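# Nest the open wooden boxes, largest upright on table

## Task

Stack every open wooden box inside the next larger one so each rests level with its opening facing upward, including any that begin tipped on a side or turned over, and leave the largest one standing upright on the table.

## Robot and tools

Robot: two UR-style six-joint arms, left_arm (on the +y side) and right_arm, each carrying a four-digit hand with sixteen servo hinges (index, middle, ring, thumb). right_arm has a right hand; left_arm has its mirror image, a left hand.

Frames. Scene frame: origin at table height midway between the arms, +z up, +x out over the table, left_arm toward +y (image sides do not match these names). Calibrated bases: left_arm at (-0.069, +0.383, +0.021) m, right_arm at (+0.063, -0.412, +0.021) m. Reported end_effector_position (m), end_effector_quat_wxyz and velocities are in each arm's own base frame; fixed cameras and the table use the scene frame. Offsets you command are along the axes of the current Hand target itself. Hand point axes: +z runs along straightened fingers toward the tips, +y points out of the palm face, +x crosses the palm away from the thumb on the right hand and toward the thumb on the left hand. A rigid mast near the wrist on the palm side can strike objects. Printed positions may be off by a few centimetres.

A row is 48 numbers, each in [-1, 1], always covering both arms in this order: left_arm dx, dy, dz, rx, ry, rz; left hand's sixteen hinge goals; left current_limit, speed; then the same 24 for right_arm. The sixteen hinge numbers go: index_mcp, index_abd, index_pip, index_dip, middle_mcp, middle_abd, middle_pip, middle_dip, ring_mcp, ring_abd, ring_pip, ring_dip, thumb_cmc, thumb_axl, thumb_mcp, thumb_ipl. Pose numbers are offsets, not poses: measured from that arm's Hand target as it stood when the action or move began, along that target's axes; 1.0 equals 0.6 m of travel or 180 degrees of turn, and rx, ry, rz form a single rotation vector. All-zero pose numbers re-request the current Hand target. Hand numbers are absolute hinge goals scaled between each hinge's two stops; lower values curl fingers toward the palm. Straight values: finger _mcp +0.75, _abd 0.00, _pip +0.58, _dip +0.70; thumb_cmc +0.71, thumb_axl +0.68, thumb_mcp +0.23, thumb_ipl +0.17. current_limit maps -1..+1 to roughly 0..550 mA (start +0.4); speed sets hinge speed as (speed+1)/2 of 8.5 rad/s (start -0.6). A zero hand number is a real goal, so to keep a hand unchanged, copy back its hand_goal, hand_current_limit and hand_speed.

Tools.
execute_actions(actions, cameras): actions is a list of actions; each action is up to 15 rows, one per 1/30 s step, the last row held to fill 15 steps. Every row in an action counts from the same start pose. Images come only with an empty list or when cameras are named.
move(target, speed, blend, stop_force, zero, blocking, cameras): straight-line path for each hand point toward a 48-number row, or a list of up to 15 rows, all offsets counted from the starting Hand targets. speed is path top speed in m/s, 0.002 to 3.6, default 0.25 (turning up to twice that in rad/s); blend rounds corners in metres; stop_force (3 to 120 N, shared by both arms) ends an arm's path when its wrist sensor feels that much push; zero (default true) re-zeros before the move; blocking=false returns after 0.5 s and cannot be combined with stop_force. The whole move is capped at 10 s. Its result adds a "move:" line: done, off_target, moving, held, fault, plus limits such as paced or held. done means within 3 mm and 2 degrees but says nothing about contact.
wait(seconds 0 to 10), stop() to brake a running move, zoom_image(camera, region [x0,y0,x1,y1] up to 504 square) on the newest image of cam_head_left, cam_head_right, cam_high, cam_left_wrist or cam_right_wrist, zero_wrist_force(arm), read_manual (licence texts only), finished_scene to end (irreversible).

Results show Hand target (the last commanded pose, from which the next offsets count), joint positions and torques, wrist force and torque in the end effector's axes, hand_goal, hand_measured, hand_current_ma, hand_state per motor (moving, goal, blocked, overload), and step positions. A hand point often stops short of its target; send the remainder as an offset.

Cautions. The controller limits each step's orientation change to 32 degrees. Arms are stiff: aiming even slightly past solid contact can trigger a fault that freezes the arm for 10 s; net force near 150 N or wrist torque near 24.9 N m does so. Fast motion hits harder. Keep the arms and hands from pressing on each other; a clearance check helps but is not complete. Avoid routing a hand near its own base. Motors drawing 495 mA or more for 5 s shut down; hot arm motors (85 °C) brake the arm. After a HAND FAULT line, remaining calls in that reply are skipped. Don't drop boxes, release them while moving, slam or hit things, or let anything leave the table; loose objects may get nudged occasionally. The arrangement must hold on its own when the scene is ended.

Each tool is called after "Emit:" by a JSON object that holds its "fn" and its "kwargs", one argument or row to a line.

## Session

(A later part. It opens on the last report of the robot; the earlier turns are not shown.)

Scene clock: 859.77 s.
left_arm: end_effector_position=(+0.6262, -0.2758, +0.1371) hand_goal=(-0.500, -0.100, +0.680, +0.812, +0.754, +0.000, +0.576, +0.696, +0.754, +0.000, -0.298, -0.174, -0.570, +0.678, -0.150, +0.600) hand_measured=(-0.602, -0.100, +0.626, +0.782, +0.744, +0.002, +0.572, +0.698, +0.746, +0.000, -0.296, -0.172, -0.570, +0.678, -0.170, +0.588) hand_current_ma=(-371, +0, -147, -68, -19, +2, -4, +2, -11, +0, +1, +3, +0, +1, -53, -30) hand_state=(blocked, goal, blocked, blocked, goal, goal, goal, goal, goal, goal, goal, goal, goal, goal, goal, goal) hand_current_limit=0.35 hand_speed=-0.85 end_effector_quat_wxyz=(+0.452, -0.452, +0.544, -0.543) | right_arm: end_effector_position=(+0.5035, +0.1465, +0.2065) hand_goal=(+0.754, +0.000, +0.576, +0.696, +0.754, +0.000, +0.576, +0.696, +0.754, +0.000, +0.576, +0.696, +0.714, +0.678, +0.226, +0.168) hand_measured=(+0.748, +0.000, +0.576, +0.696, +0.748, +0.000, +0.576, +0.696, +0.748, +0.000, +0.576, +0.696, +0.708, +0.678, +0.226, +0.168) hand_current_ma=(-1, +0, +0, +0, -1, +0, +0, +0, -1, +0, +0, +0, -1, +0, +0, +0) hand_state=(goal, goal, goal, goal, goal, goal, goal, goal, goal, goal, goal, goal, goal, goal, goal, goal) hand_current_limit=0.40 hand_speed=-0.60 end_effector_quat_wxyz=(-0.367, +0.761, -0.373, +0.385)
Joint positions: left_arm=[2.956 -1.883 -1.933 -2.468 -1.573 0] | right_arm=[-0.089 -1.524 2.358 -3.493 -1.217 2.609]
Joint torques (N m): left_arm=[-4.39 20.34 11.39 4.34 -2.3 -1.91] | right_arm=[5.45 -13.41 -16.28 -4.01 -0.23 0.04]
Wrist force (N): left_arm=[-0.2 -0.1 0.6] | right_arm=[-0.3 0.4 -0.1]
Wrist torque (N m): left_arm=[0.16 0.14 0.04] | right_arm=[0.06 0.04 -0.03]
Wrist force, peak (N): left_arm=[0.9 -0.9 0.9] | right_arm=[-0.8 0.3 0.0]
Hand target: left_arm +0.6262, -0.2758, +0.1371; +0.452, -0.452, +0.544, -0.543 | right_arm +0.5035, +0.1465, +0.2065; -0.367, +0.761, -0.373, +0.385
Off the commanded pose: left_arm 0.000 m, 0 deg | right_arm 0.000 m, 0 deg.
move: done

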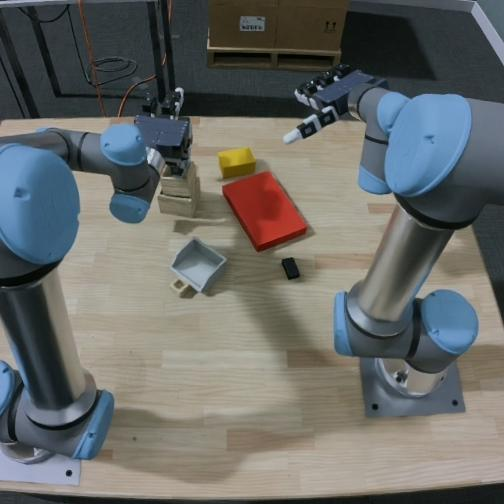

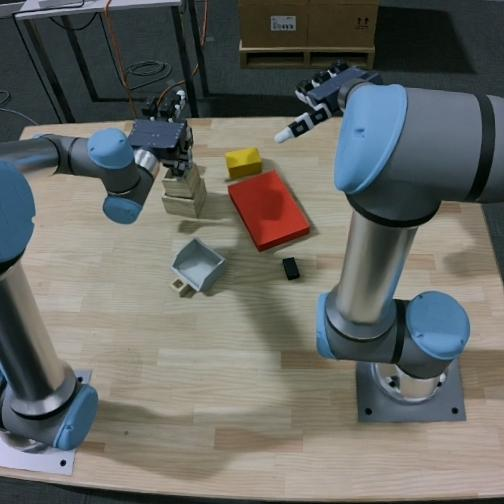

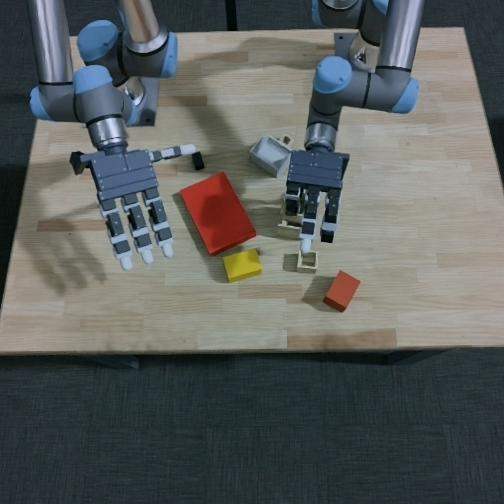

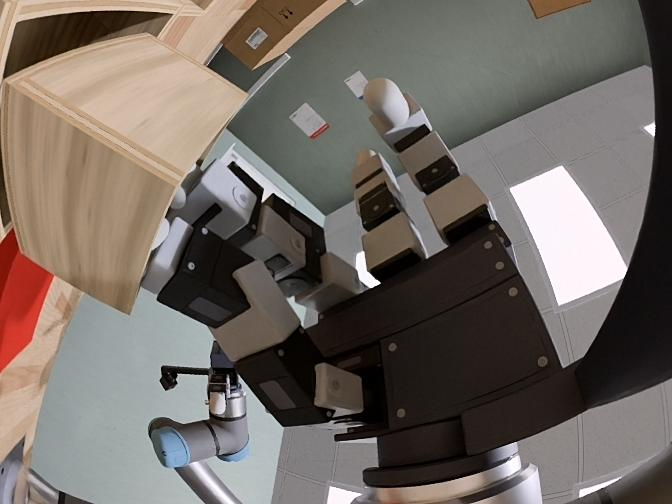

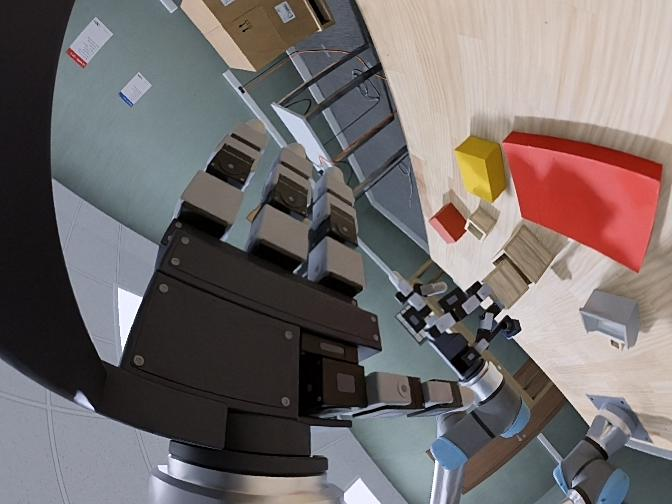

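Emit:
{"fn": "move", "kwargs": {
  "target": [-0.0017,-0.0083,-0.0072,0.0333,0,0,-0.50,-0.1,0.679,0.812,0.754,0,0.576,0.696,0.754,0,-0.299,-0.174,-0.571,0.678,-0.15,0.6,0.35,-0.85,0,0,0,0,0,0,0.754,0,0.576,0.696,0.754,0,0.576,0.696,0.754,0,0.576,0.696,0.714,0.678,0.226,0.168,0.4,-0.6],
  "speed": 0.05,
  "cameras": ["cam_high","cam_head_left","cam_head_right","cam_left_wrist","cam_right_wrist"]
}}

Emit:
{"fn": "zoom_image", "kwargs": {
  "camera": "cam_high",
  "region": [270, 190, 330, 250]
}}

Emit:
{"fn": "zoom_image", "kwargs": {
  "camera": "cam_head_right",
  "region": [150, 150, 215, 225]
}}

Emit:
{"fn": "zoom_image", "kwargs": {
  "camera": "cam_head_left",
  "region": [145, 150, 210, 225]
}}

Emit:
{"fn": "zoom_image", "kwargs": {
  "camera": "cam_right_wrist",
  "region": [480, 210, 560, 310]
}}

Scene clock: 897.13 s.
left_arm: end_effector_position=(+0.6221, -0.2740, +0.1421) hand_goal=(-0.500, -0.100, +0.680, +0.812, +0.754, +0.000, +0.576, +0.696, +0.754, +0.000, -0.298, -0.174, -0.570, +0.678, -0.150, +0.600) hand_measured=(-0.602, -0.100, +0.626, +0.782, +0.744, +0.002, +0.572, +0.698, +0.746, +0.000, -0.296, -0.172, -0.570, +0.678, -0.170, +0.588) hand_current_ma=(-371, +0, -147, -68, -19, +2, -4, +2, -11, +0, +1, +3, +0, +1, -54, -30) hand_state=(blocked, goal, blocked, blocked, goal, goal, goal, goal, goal, goal, goal, goal, goal, goal, goal, goal) hand_current_limit=0.35 hand_speed=-0.85 end_effector_quat_wxyz=(+0.475, -0.428, +0.515, -0.571) | right_arm: end_effector_position=(+0.5035, +0.1465, +0.2065) hand_goal=(+0.754, +0.000, +0.576, +0.696, +0.754, +0.000, +0.576, +0.696, +0.754, +0.000, +0.576, +0.696, +0.714, +0.678, +0.226, +0.168) hand_measured=(+0.748, +0.000, +0.576, +0.696, +0.748, +0.000, +0.576, +0.696, +0.748, +0.000, +0.576, +0.696, +0.708, +0.678, +0.226, +0.168) hand_current_ma=(-1, +0, +0, +0, -1, +0, +0, +0, -1, +0, +0, +0, -1, +0, +0, +0) hand_state=(goal, goal, goal, goal, goal, goal, goal, goal, goal, goal, goal, goal, goal, goal, goal, goal) hand_current_limit=0.40 hand_speed=-0.60 end_effector_quat_wxyz=(-0.367, +0.761, -0.373, +0.385)
Joint positions: left_arm=[2.958 -1.872 -2.016 -2.292 -1.57 0] | right_arm=[-0.089 -1.524 2.358 -3.493 -1.217 2.609]
Joint torques (N m): left_arm=[7.81 37.92 27.08 0.2 1.9 0.49] | right_arm=[5.67 -12.97 -16.21 -4.05 -0.21 0]
Wrist force (N): left_arm=[0.3 -0.2 0.3] | right_arm=[-0.3 -0.1 -0.3]
Wrist torque (N m): left_arm=[0.18 0.06 0.09] | right_arm=[0.01 0.03 -0.03]
Wrist force, peak (N): left_arm=[0.4 0.0 0.8] | right_arm=[-0.6 0.0 -0.4]
Hand target: left_arm +0.6221, -0.2740, +0.1421; +0.475, -0.428, +0.515, -0.571 | right_arm +0.5035, +0.1465, +0.2065; -0.367, +0.761, -0.373, +0.385
Off the commanded pose: left_arm 0.000 m, 0 deg | right_arm 0.000 m, 0 deg.
move: done

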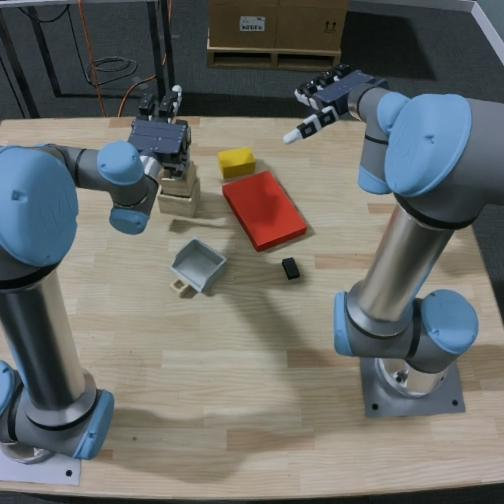

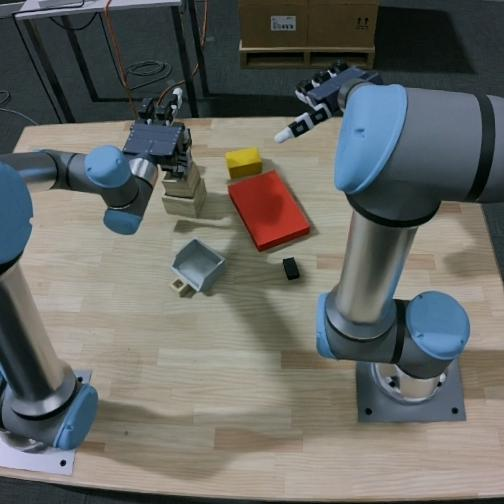

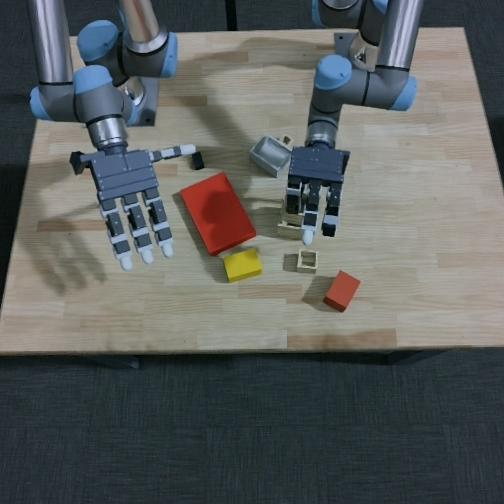

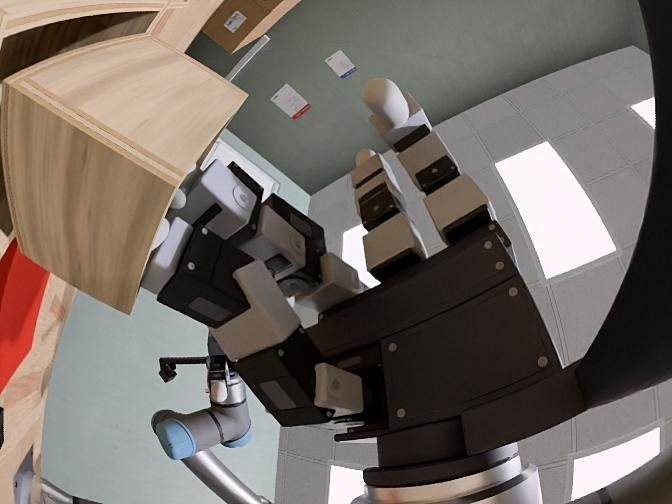

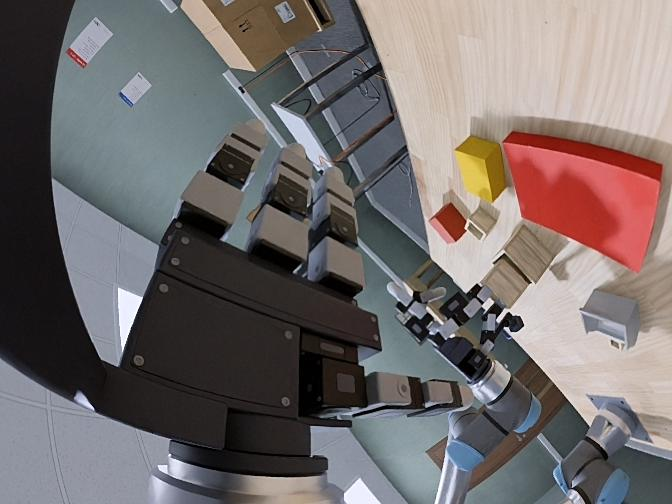

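Scaled by 8.400 from the camera's 504x504 image, which has a finer 720x720 frame.

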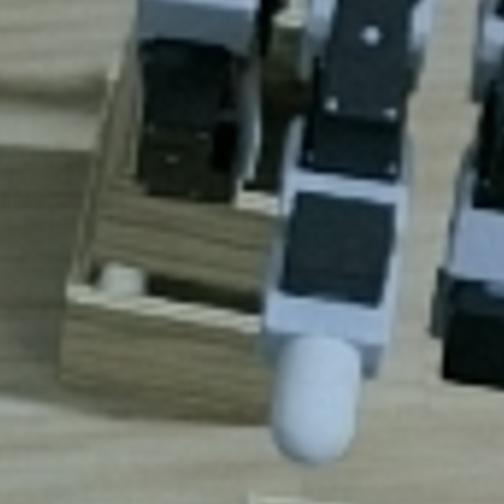

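Scaled by 6.720 from the camera's 504x504 image, which has a finer 720x720 frame.

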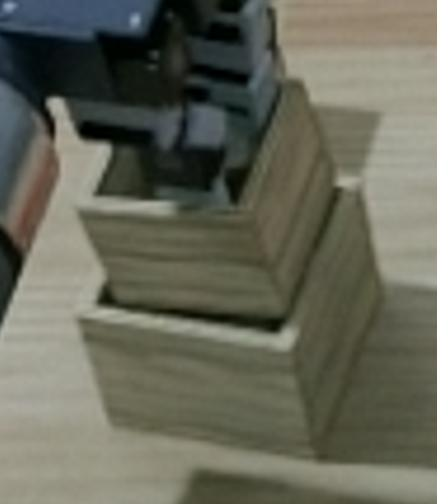

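Scaled by 6.720 from the camera's 504x504 image, which has a finer 720x720 frame.

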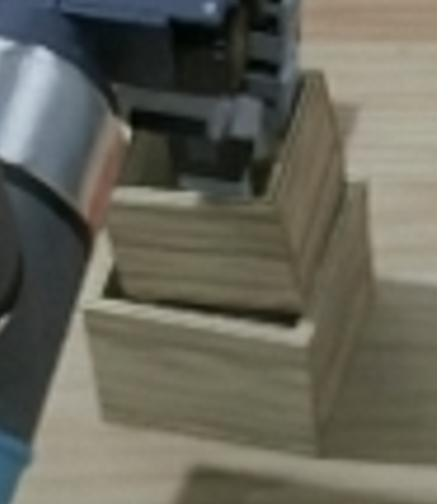

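Scaled by 5.040 from the camera's 672x504 image, which has a finer 960x720 frame.

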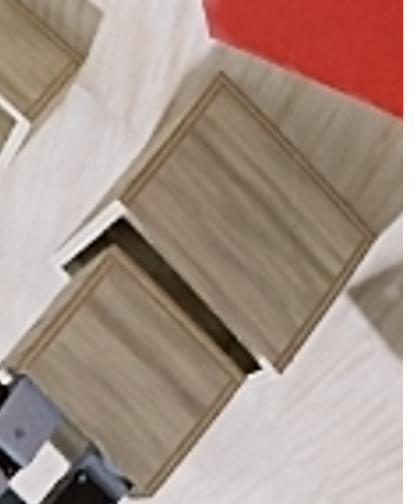

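Emit:
{"fn": "move", "kwargs": {
  "target": [
    [-0.0033,0,0,0,0,0,-0.50,-0.1,0.679,0.812,0.754,0,0.576,0.696,0.754,0,-0.299,-0.174,-0.571,0.678,-0.15,0.6,0.35,-0.85,0,0,0,0,0,0,0.754,0,0.576,0.696,0.754,0,0.576,0.696,0.754,0,0.576,0.696,0.714,0.678,0.226,0.168,0.4,-0.6],
    [-0.0033,0.0414,-0.0043,0,0,0,-0.50,-0.1,0.679,0.812,0.754,0,0.576,0.696,0.754,0,-0.299,-0.174,-0.571,0.678,-0.15,0.6,0.35,-0.85,0,0,0,0,0,0,0.754,0,0.576,0.696,0.754,0,0.576,0.696,0.754,0,0.576,0.696,0.714,0.678,0.226,0.168,0.4,-0.6]
  ],
  "speed": 0.02,
  "stop_force": 3,
  "cameras": ["cam_high","cam_head_left","cam_head_right","cam_left_wrist","cam_right_wrist"]
}}

Emit:
{"fn": "zoom_image", "kwargs": {
  "camera": "cam_head_right",
  "region": [150, 150, 215, 225]
}}

Emit:
{"fn": "zoom_image", "kwargs": {
  "camera": "cam_right_wrist",
  "region": [480, 210, 560, 310]
}}

Scene clock: 913.97 s.
left_arm: end_effector_position=(+0.6225, -0.2720, +0.1171) hand_goal=(-0.500, -0.100, +0.680, +0.812, +0.754, +0.000, +0.576, +0.696, +0.754, +0.000, -0.298, -0.174, -0.570, +0.678, -0.150, +0.600) hand_measured=(-0.602, -0.100, +0.626, +0.782, +0.744, +0.002, +0.572, +0.698, +0.746, +0.000, -0.296, -0.172, -0.570, +0.678, -0.170, +0.588) hand_current_ma=(-371, +0, -147, -68, -19, +2, -4, +2, -11, +0, +1, +3, -1, +1, -54, -30) hand_state=(blocked, goal, blocked, blocked, goal, goal, goal, goal, goal, goal, goal, goal, goal, goal, goal, goal) hand_current_limit=0.35 hand_speed=-0.85 end_effector_quat_wxyz=(+0.475, -0.428, +0.515, -0.571) | right_arm: end_effector_position=(+0.5035, +0.1465, +0.2065) hand_goal=(+0.754, +0.000, +0.576, +0.696, +0.754, +0.000, +0.576, +0.696, +0.754, +0.000, +0.576, +0.696, +0.714, +0.678, +0.226, +0.168) hand_measured=(+0.748, +0.000, +0.576, +0.696, +0.748, +0.000, +0.576, +0.696, +0.748, +0.000, +0.576, +0.696, +0.708, +0.678, +0.226, +0.168) hand_current_ma=(-1, +0, +0, +0, -1, +0, +0, +0, -1, +0, +0, +0, -1, +0, +0, +0) hand_state=(goal, goal, goal, goal, goal, goal, goal, goal, goal, goal, goal, goal, goal, goal, goal, goal) hand_current_limit=0.40 hand_speed=-0.60 end_effector_quat_wxyz=(-0.367, +0.761, -0.373, +0.385)
Joint positions: left_arm=[2.963 -1.917 -2.039 -2.224 -1.566 -0.001] | right_arm=[-0.089 -1.524 2.358 -3.493 -1.217 2.609]
Joint torques (N m): left_arm=[-8.7 45.73 25.17 0.14 -2.51 2.23] | right_arm=[5.24 -12.23 -16.95 -4.13 -0.24 -0.08]
Wrist force (N): left_arm=[0.1 0.2 0.6] | right_arm=[-0.4 -0.1 0.1]
Wrist torque (N m): left_arm=[0.21 0.09 0.08] | right_arm=[-0.02 0.05 -0.04]
Wrist force, peak (N): left_arm=[0.0 -0.8 0.8] | right_arm=[-0.7 0.0 -0.1]
Hand target: left_arm +0.6225, -0.2720, +0.1171; +0.475, -0.428, +0.515, -0.571 | right_arm +0.5035, +0.1465, +0.2065; -0.367, +0.761, -0.373, +0.385
Off the commanded pose: left_arm 0.000 m, 0 deg | right_arm 0.000 m, 0 deg.
move: done

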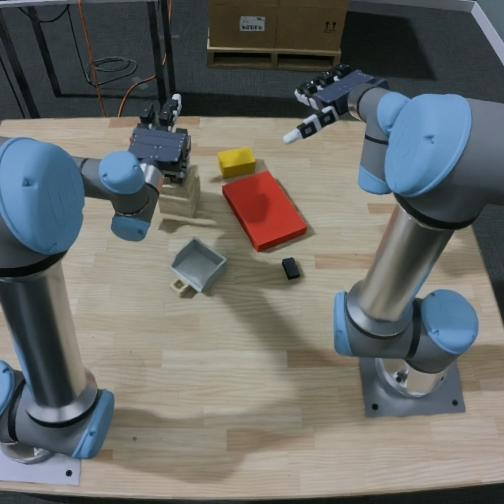

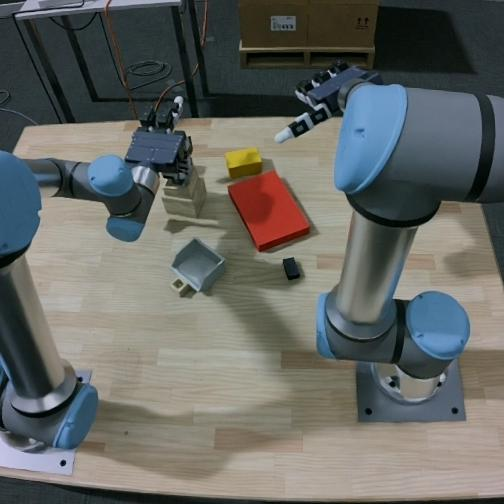

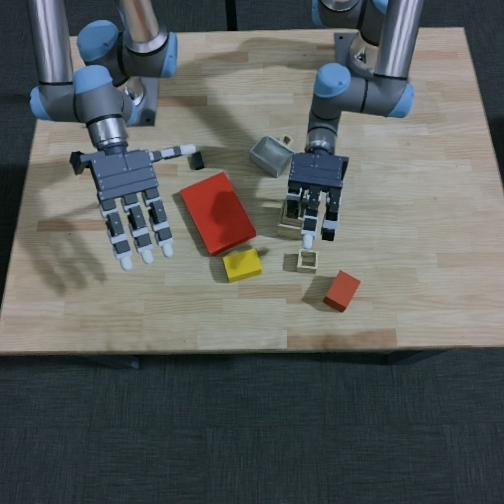

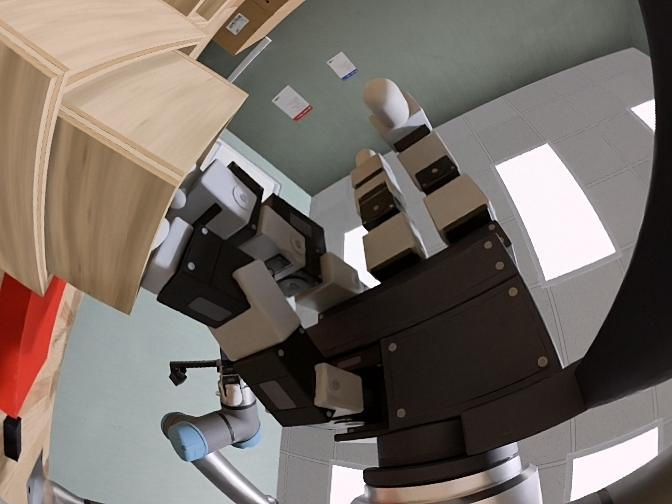

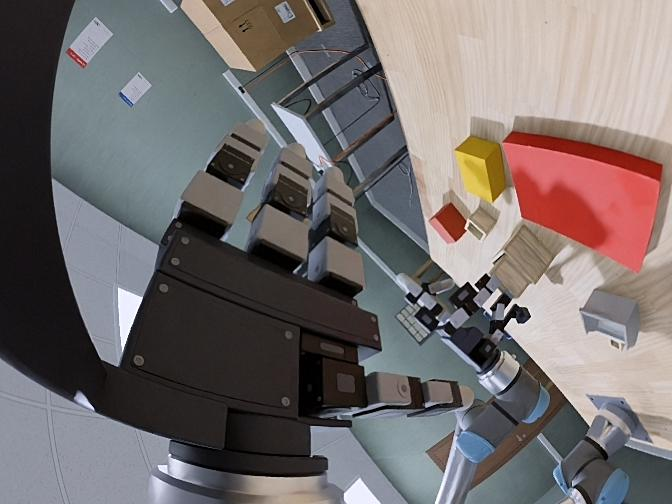

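Scaled by 6.720 from the camera's 504x504 image, which has a finer 720x720 frame.

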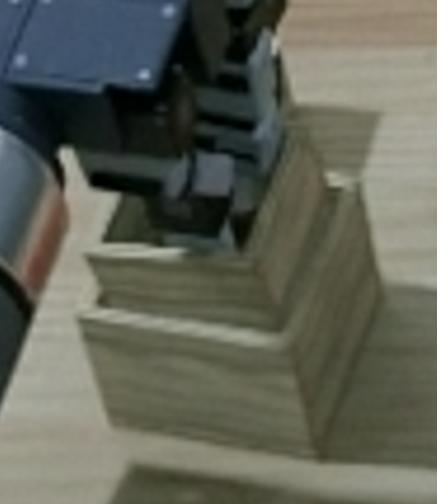

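Scaled by 5.040 from the camera's 672x504 image, which has a finer 960x720 frame.

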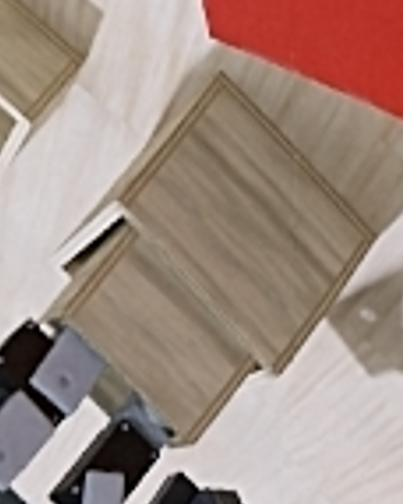

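Emit:
{"fn": "move", "kwargs": {
  "target": [0,0.0762,-0.008,0,0,0,-0.50,-0.1,0.679,0.812,0.754,0,0.576,0.696,0.754,0,-0.299,-0.174,-0.571,0.678,-0.15,0.6,0.35,-0.85,0,0,0,0,0,0,0.754,0,0.576,0.696,0.754,0,0.576,0.696,0.754,0,0.576,0.696,0.714,0.678,0.226,0.168,0.4,-0.6],
  "speed": 0.02,
  "stop_force": 3,
  "cameras": ["cam_high","cam_head_left","cam_head_right","cam_left_wrist","cam_right_wrist"]
}}

Emit:
{"fn": "zoom_image", "kwargs": {
  "camera": "cam_head_right",
  "region": [150, 150, 215, 225]
}}

Emit:
{"fn": "zoom_image", "kwargs": {
  "camera": "cam_right_wrist",
  "region": [480, 210, 560, 310]
}}

Scene clock: 922.87 s.
left_arm: end_effector_position=(+0.6225, -0.2720, +0.0726) hand_goal=(-0.500, -0.100, +0.680, +0.812, +0.754, +0.000, +0.576, +0.696, +0.754, +0.000, -0.298, -0.174, -0.570, +0.678, -0.150, +0.600) hand_measured=(-0.596, -0.100, +0.626, +0.782, +0.744, +0.002, +0.572, +0.698, +0.746, +0.000, -0.296, -0.172, -0.570, +0.678, -0.180, +0.588) hand_current_ma=(-346, +0, -147, -68, -19, +2, -4, +2, -11, +0, +1, +3, +0, +1, -95, -27) hand_state=(blocked, goal, blocked, blocked, goal, goal, goal, goal, goal, goal, goal, goal, goal, goal, blocked, goal) hand_current_limit=0.35 hand_speed=-0.85 end_effector_quat_wxyz=(+0.475, -0.428, +0.515, -0.571) | right_arm: end_effector_position=(+0.5035, +0.1465, +0.2065) hand_goal=(+0.754, +0.000, +0.576, +0.696, +0.754, +0.000, +0.576, +0.696, +0.754, +0.000, +0.576, +0.696, +0.714, +0.678, +0.226, +0.168) hand_measured=(+0.748, +0.000, +0.576, +0.696, +0.748, +0.000, +0.576, +0.696, +0.748, +0.000, +0.576, +0.696, +0.708, +0.678, +0.226, +0.168) hand_current_ma=(-1, +0, +0, +0, -1, +0, +0, +0, -1, +0, +0, +0, -1, +0, +0, +0) hand_state=(goal, goal, goal, goal, goal, goal, goal, goal, goal, goal, goal, goal, goal, goal, goal, goal) hand_current_limit=0.40 hand_speed=-0.60 end_effector_quat_wxyz=(-0.367, +0.761, -0.373, +0.385)
Joint positions: left_arm=[2.963 -2.008 -2.066 -2.105 -1.566 -0.001] | right_arm=[-0.089 -1.524 2.358 -3.493 -1.217 2.609]
Joint torques (N m): left_arm=[-7.17 46.89 23.77 4.55 -2 2.26] | right_arm=[5.57 -12.26 -16.14 -4.16 -0.22 -0.04]
Wrist force (N): left_arm=[0.0 -0.5 0.4] | right_arm=[-0.3 0.0 0.0]
Wrist torque (N m): left_arm=[0.14 0.09 0.10] | right_arm=[0.00 0.04 -0.04]
Wrist force, peak (N): left_arm=[0.0 -4.7 1.1] | right_arm=[-0.6 -0.2 -0.4]
Hand target: left_arm +0.6225, -0.2720, +0.0726; +0.475, -0.428, +0.515, -0.571 (not the last commanded pose) | right_arm +0.5035, +0.1465, +0.2065; -0.367, +0.761, -0.373, +0.385
Off the commanded pose: left_arm 0.001 m, 0 deg | right_arm 0.000 m, 0 deg.
move: contact (left_arm)

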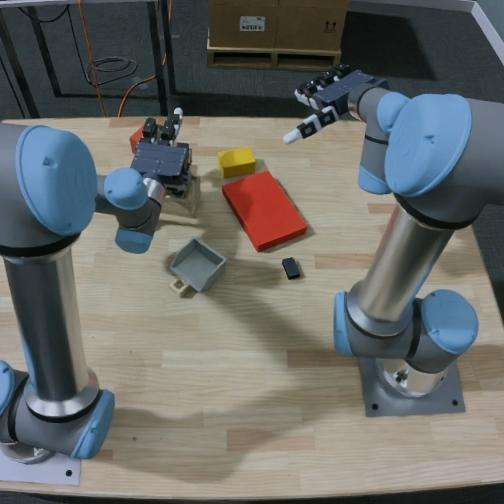

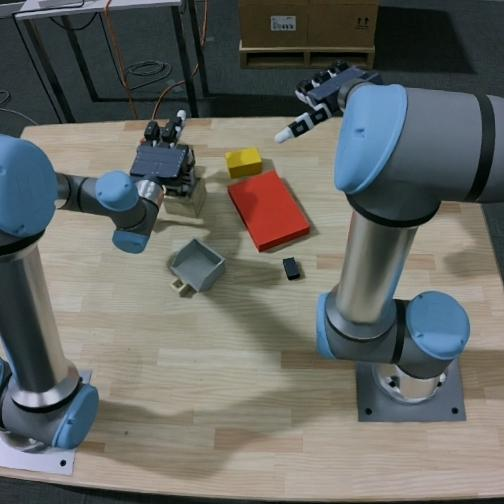

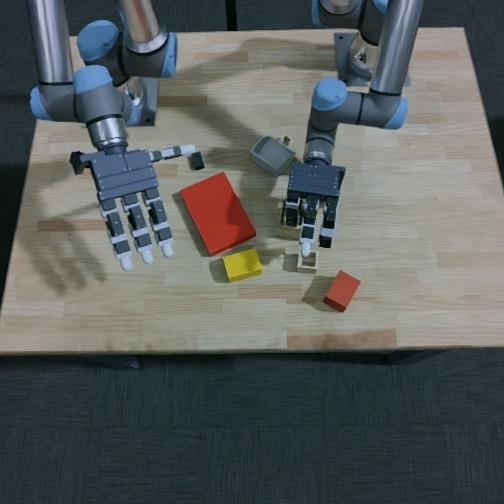

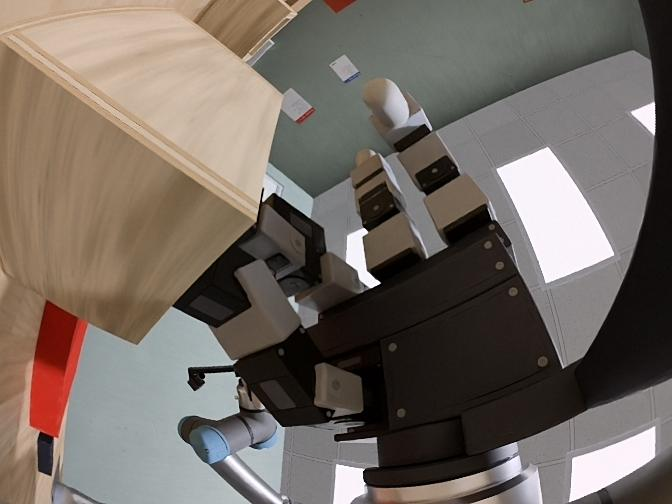

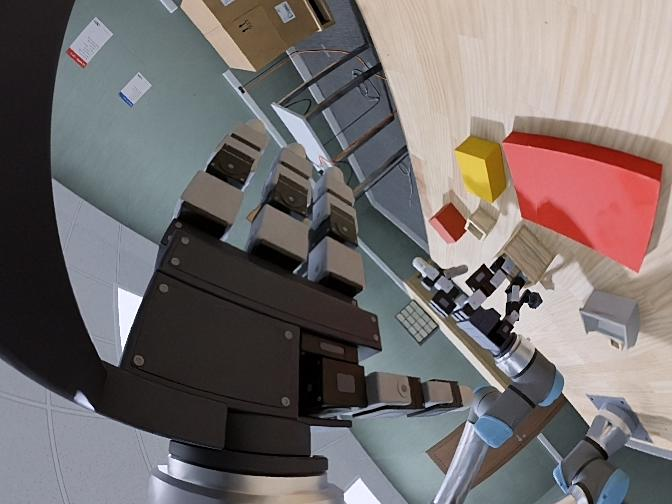

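Scaled by 6.720 from the camera's 504x504 image, which has a finer 720x720 frame.

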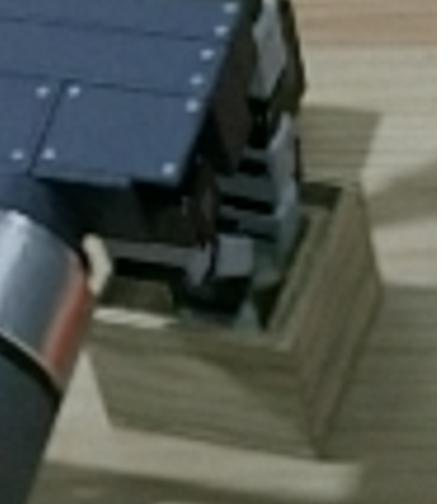

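Scaled by 5.040 from the camera's 672x504 image, which has a finer 960x720 frame.

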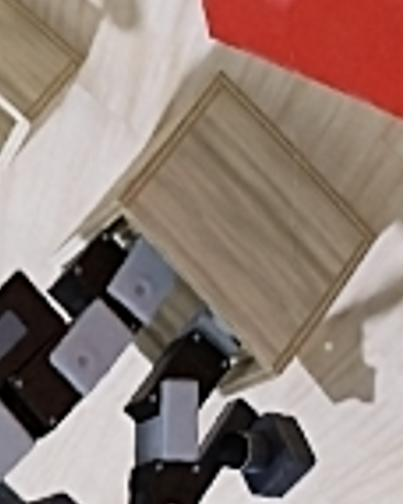

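Emit:
{"fn": "move", "kwargs": {
  "target": [
    [0,0,0,0,0,0,-0.67,-0.1,0.679,0.812,0.754,0,0.576,0.696,0.754,0,-0.299,-0.174,-0.571,0.678,-0.25,0.6,0.3,-0.85,0,0,0,0,0,0,0.754,0,0.576,0.696,0.754,0,0.576,0.696,0.754,0,0.576,0.696,0.714,0.678,0.226,0.168,0.4,-0.6],
    [0,-0.215,0.0226,0,0,0,-0.67,-0.1,0.679,0.812,0.754,0,0.576,0.696,0.754,0,-0.299,-0.174,-0.571,0.678,-0.25,0.6,0.3,-0.85,0,0,0,0,0,0,0.754,0,0.576,0.696,0.754,0,0.576,0.696,0.754,0,0.576,0.696,0.714,0.678,0.226,0.168,0.4,-0.6]
  ],
  "speed": 0.08,
  "cameras": ["cam_high","cam_head_left","cam_head_right","cam_left_wrist","cam_right_wrist"]
}}

Emit:
{"fn": "zoom_image", "kwargs": {
  "camera": "cam_high",
  "region": [260, 180, 330, 290]
}}

Emit:
{"fn": "zoom_image", "kwargs": {
  "camera": "cam_head_right",
  "region": [150, 150, 215, 225]
}}

Emit:
{"fn": "zoom_image", "kwargs": {
  "camera": "cam_right_wrist",
  "region": [480, 210, 560, 310]
}}

Scene clock: 933.47 s.
left_arm: end_effector_position=(+0.6226, -0.2721, +0.2025) hand_goal=(-0.670, -0.100, +0.680, +0.812, +0.754, +0.000, +0.576, +0.696, +0.754, +0.000, -0.298, -0.174, -0.570, +0.678, -0.250, +0.600) hand_measured=(-0.668, -0.100, +0.676, +0.810, +0.744, +0.002, +0.572, +0.698, +0.746, +0.000, -0.296, -0.172, -0.570, +0.678, -0.242, +0.598) hand_current_ma=(+2, +0, -3, -3, -19, +2, -4, +2, -11, +0, +1, +3, +0, +1, +15, -2) hand_state=(goal, goal, goal, goal, goal, goal, goal, goal, goal, goal, goal, goal, goal, goal, goal, goal) hand_current_limit=0.30 hand_speed=-0.85 end_effector_quat_wxyz=(+0.475, -0.428, +0.515, -0.571) | right_arm: end_effector_position=(+0.5035, +0.1465, +0.2065) hand_goal=(+0.754, +0.000, +0.576, +0.696, +0.754, +0.000, +0.576, +0.696, +0.754, +0.000, +0.576, +0.696, +0.714, +0.678, +0.226, +0.168) hand_measured=(+0.748, +0.000, +0.576, +0.696, +0.748, +0.000, +0.576, +0.696, +0.748, +0.000, +0.576, +0.696, +0.708, +0.678, +0.226, +0.168) hand_current_ma=(-1, +0, +0, +0, -1, +0, +0, +0, -1, +0, +0, +0, -1, +0, +0, +0) hand_state=(goal, goal, goal, goal, goal, goal, goal, goal, goal, goal, goal, goal, goal, goal, goal, goal) hand_current_limit=0.40 hand_speed=-0.60 end_effector_quat_wxyz=(-0.367, +0.761, -0.373, +0.385)
Joint positions: left_arm=[2.963 -1.776 -1.95 -2.453 -1.566 -0.001] | right_arm=[-0.089 -1.524 2.358 -3.493 -1.217 2.609]
Joint torques (N m): left_arm=[-5.08 15.86 12.25 3.78 -1.43 0.39] | right_arm=[6.42 -12.34 -16.57 -4.24 -0.28 -0.08]
Wrist force (N): left_arm=[0.1 -0.7 0.2] | right_arm=[-0.5 0.1 -0.1]
Wrist torque (N m): left_arm=[0.16 0.09 0.10] | right_arm=[0.01 0.06 -0.05]
Wrist force, peak (N): left_arm=[0.3 -2.0 0.5] | right_arm=[-0.7 0.2 -0.3]
Hand target: left_arm +0.6226, -0.2721, +0.2023; +0.475, -0.428, +0.515, -0.571 | right_arm +0.5035, +0.1465, +0.2065; -0.367, +0.761, -0.373, +0.385
Off the commanded pose: left_arm 0.000 m, 0 deg | right_arm 0.000 m, 0 deg.
move: done

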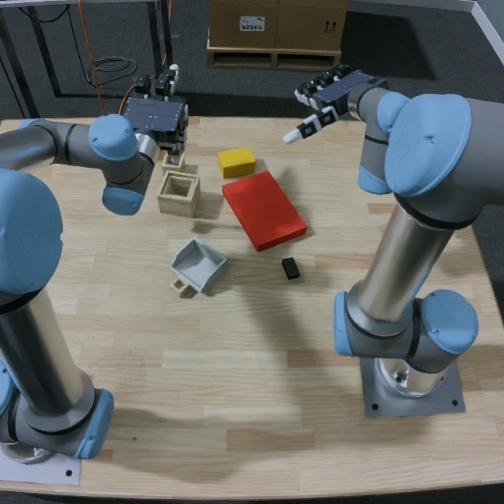

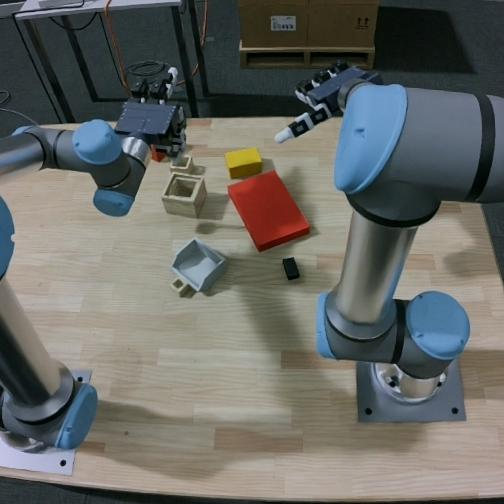

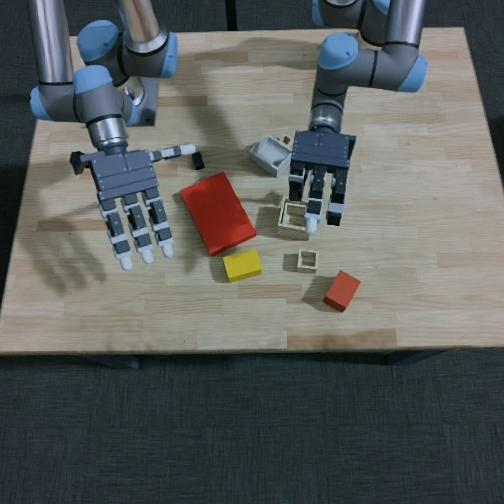

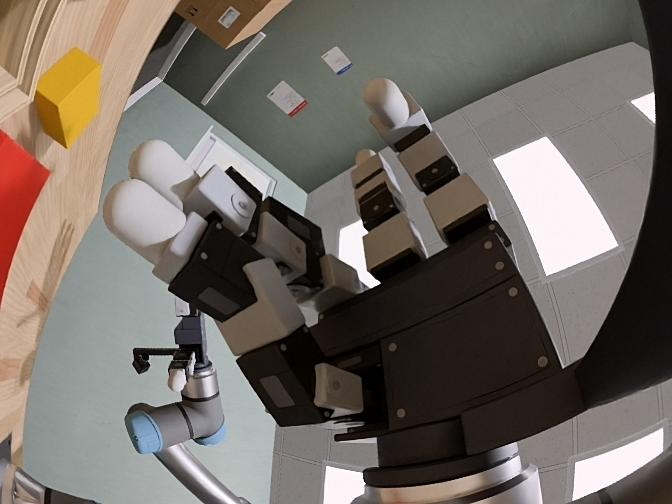

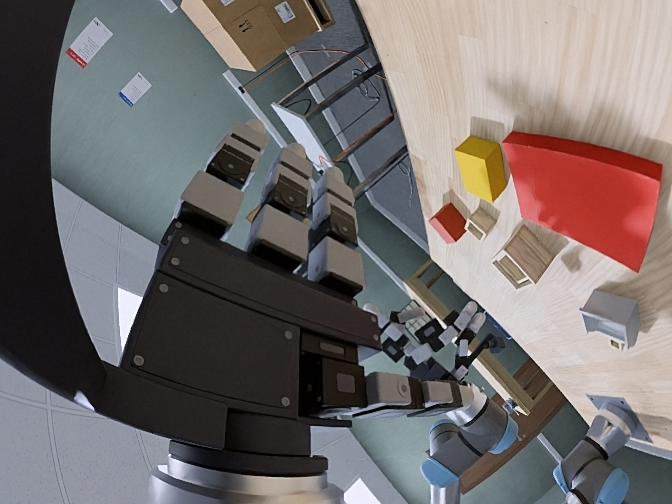

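Scaled by 4.582 from the camera's 504x504 image, which has a finer 720x720 frame.

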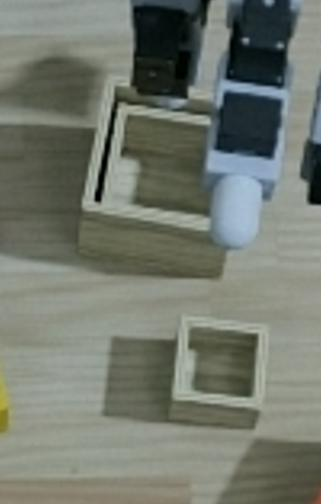

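Scaled by 6.720 from the camera's 504x504 image, which has a finer 720x720 frame.

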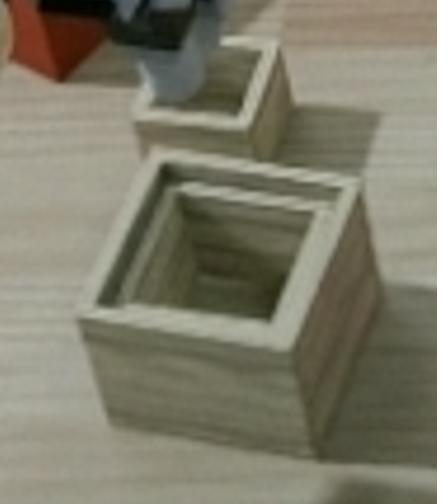

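Scaled by 5.040 from the camera's 672x504 image, which has a finer 960x720 frame.

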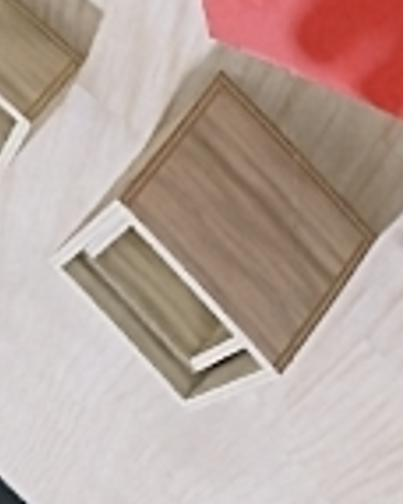

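Emit:
{"fn": "move", "kwargs": {
  "target": [-0.026,0.1237,0.1698,-0.0315,0.2247,-0.0117,-0.675,-0.1,0.679,0.812,0.754,0,0.576,0.696,0.754,0,-0.299,-0.174,-0.571,0.678,-0.262,0.6,0.3,-0.85,0,0,0,0,0,0,0.754,0,0.576,0.696,0.754,0,0.576,0.696,0.754,0,0.576,0.696,0.714,0.678,0.226,0.168,0.4,-0.6],
  "speed": 0.2,
  "cameras": ["all"]
}}

Emit:
{"fn": "zoom_image", "kwargs": {
  "camera": "cam_high",
  "region": [270, 210, 350, 290]
}}

Emit:
{"fn": "zoom_image", "kwargs": {
  "camera": "cam_head_right",
  "region": [140, 120, 220, 200]
}}

Emit:
{"fn": "zoom_image", "kwargs": {
  "camera": "cam_head_left",
  "region": [130, 120, 210, 200]
}}

Emit:
{"fn": "zoom_image", "kwargs": {
  "camera": "cam_right_wrist",
  "region": [410, 160, 560, 310]
}}

Scene clock: 1014.67 s.
left_arm: end_effector_position=(+0.7326, -0.2765, +0.1390) hand_goal=(-0.674, -0.100, +0.680, +0.812, +0.754, +0.000, +0.576, +0.696, +0.754, +0.000, -0.298, -0.174, -0.570, +0.678, -0.262, +0.600) hand_measured=(-0.672, -0.100, +0.678, +0.810, +0.744, +0.002, +0.572, +0.698, +0.746, +0.000, -0.296, -0.172, -0.570, +0.678, -0.256, +0.598) hand_current_ma=(+2, +0, -3, -3, -19, +2, -4, +2, -11, +0, +1, +3, +0, +1, +14, -2) hand_state=(goal, goal, goal, goal, goal, goal, goal, goal, goal, goal, goal, goal, goal, goal, goal, goal) hand_current_limit=0.30 hand_speed=-0.85 end_effector_quat_wxyz=(+0.236, -0.236, +0.666, -0.667) | right_arm: end_effector_position=(+0.5035, +0.1465, +0.2065) hand_goal=(+0.754, +0.000, +0.576, +0.696, +0.754, +0.000, +0.576, +0.696, +0.754, +0.000, +0.576, +0.696, +0.714, +0.678, +0.226, +0.168) hand_measured=(+0.748, +0.000, +0.576, +0.696, +0.748, +0.000, +0.576, +0.696, +0.748, +0.000, +0.576, +0.696, +0.708, +0.678, +0.226, +0.168) hand_current_ma=(-1, +0, +0, +0, -1, +0, +0, +0, -1, +0, +0, +0, -1, +0, +0, +0) hand_state=(goal, goal, goal, goal, goal, goal, goal, goal, goal, goal, goal, goal, goal, goal, goal, goal) hand_current_limit=0.40 hand_speed=-0.60 end_effector_quat_wxyz=(-0.367, +0.761, -0.373, +0.385)
Joint positions: left_arm=[3.224 -2.199 -1.428 -2.656 -0.599 0] | right_arm=[-0.089 -1.524 2.358 -3.493 -1.217 2.609]
Joint torques (N m): left_arm=[-10.77 50.17 24.29 2.97 1.1 -2.8] | right_arm=[6.21 -13.12 -15.91 -4.3 -0.22 -0.05]
Wrist force (N): left_arm=[-0.4 -1.0 0.6] | right_arm=[-0.4 -0.1 -0.1]
Wrist torque (N m): left_arm=[0.09 0.14 -0.11] | right_arm=[0.00 0.05 -0.04]
Wrist force, peak (N): left_arm=[0.4 -1.3 -0.4] | right_arm=[-0.6 -0.1 -0.3]
Hand target: left_arm +0.7326, -0.2766, +0.1390; +0.236, -0.236, +0.666, -0.667 | right_arm +0.5035, +0.1465, +0.2065; -0.367, +0.761, -0.373, +0.385
Off the commanded pose: left_arm 0.000 m, 0 deg | right_arm 0.000 m, 0 deg.
move: done

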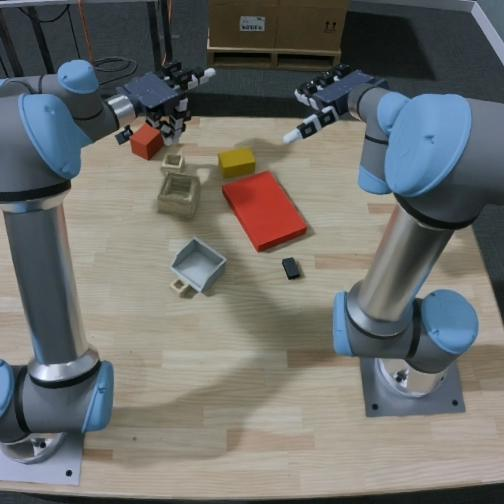

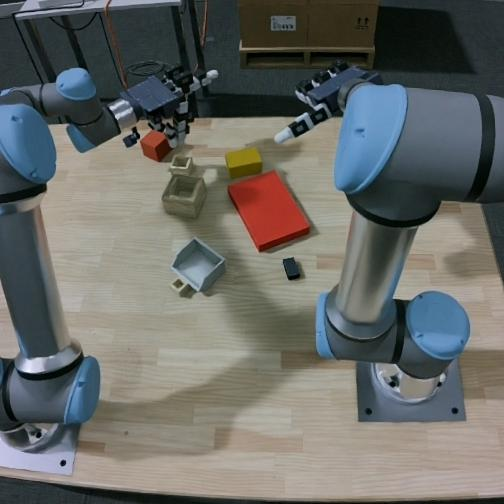

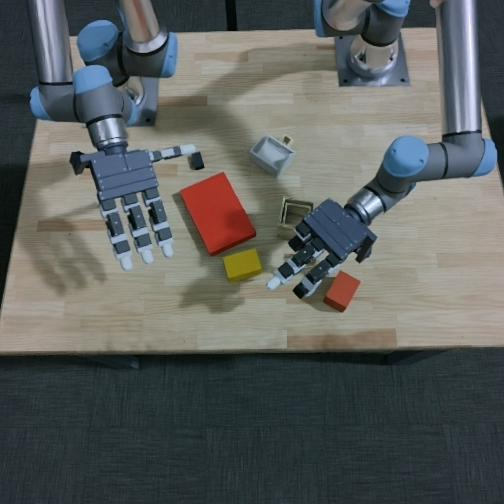

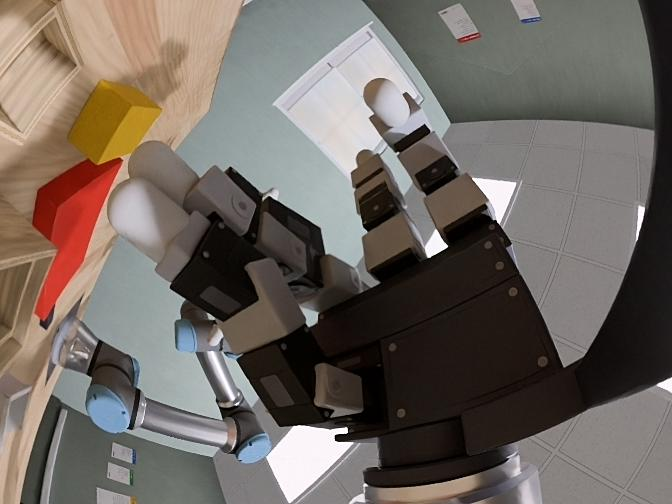

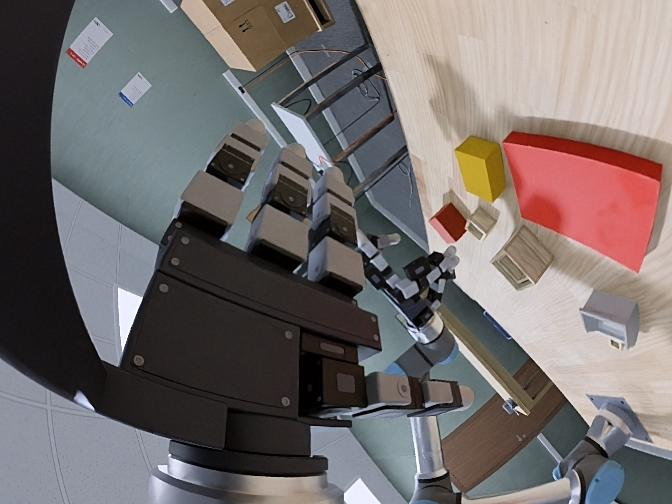

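Scaled by 6.300 from the camera's 504x504 image, which has a finer 720x720 frame.

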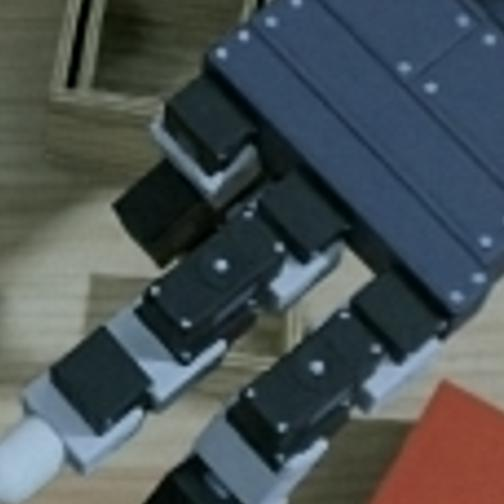

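Scaled by 6.300 from the camera's 504x504 image, which has a finer 720x720 frame.

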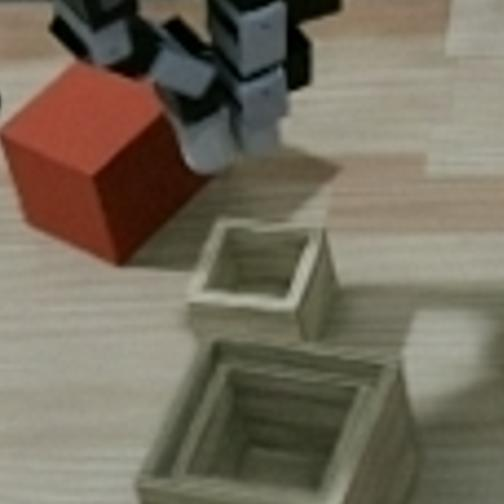

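Scaled by 6.300 from the camera's 504x504 image, which has a finer 720x720 frame.

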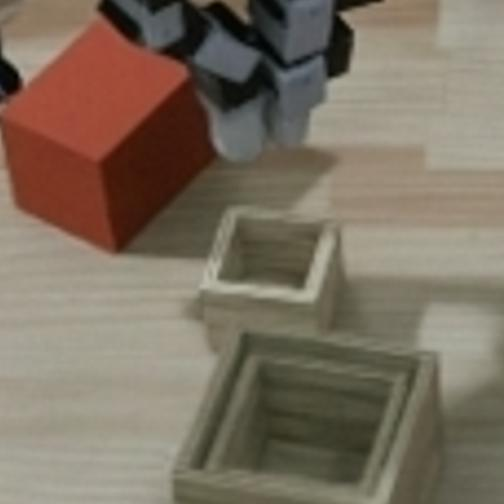

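Scaled by 3.360 from the camera's 672x504 image, which has a finer 960x720 frame.

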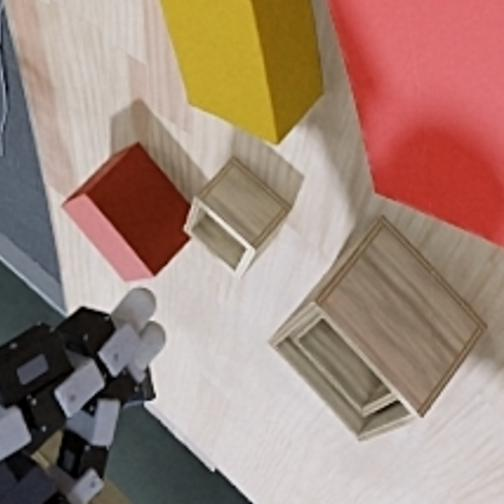

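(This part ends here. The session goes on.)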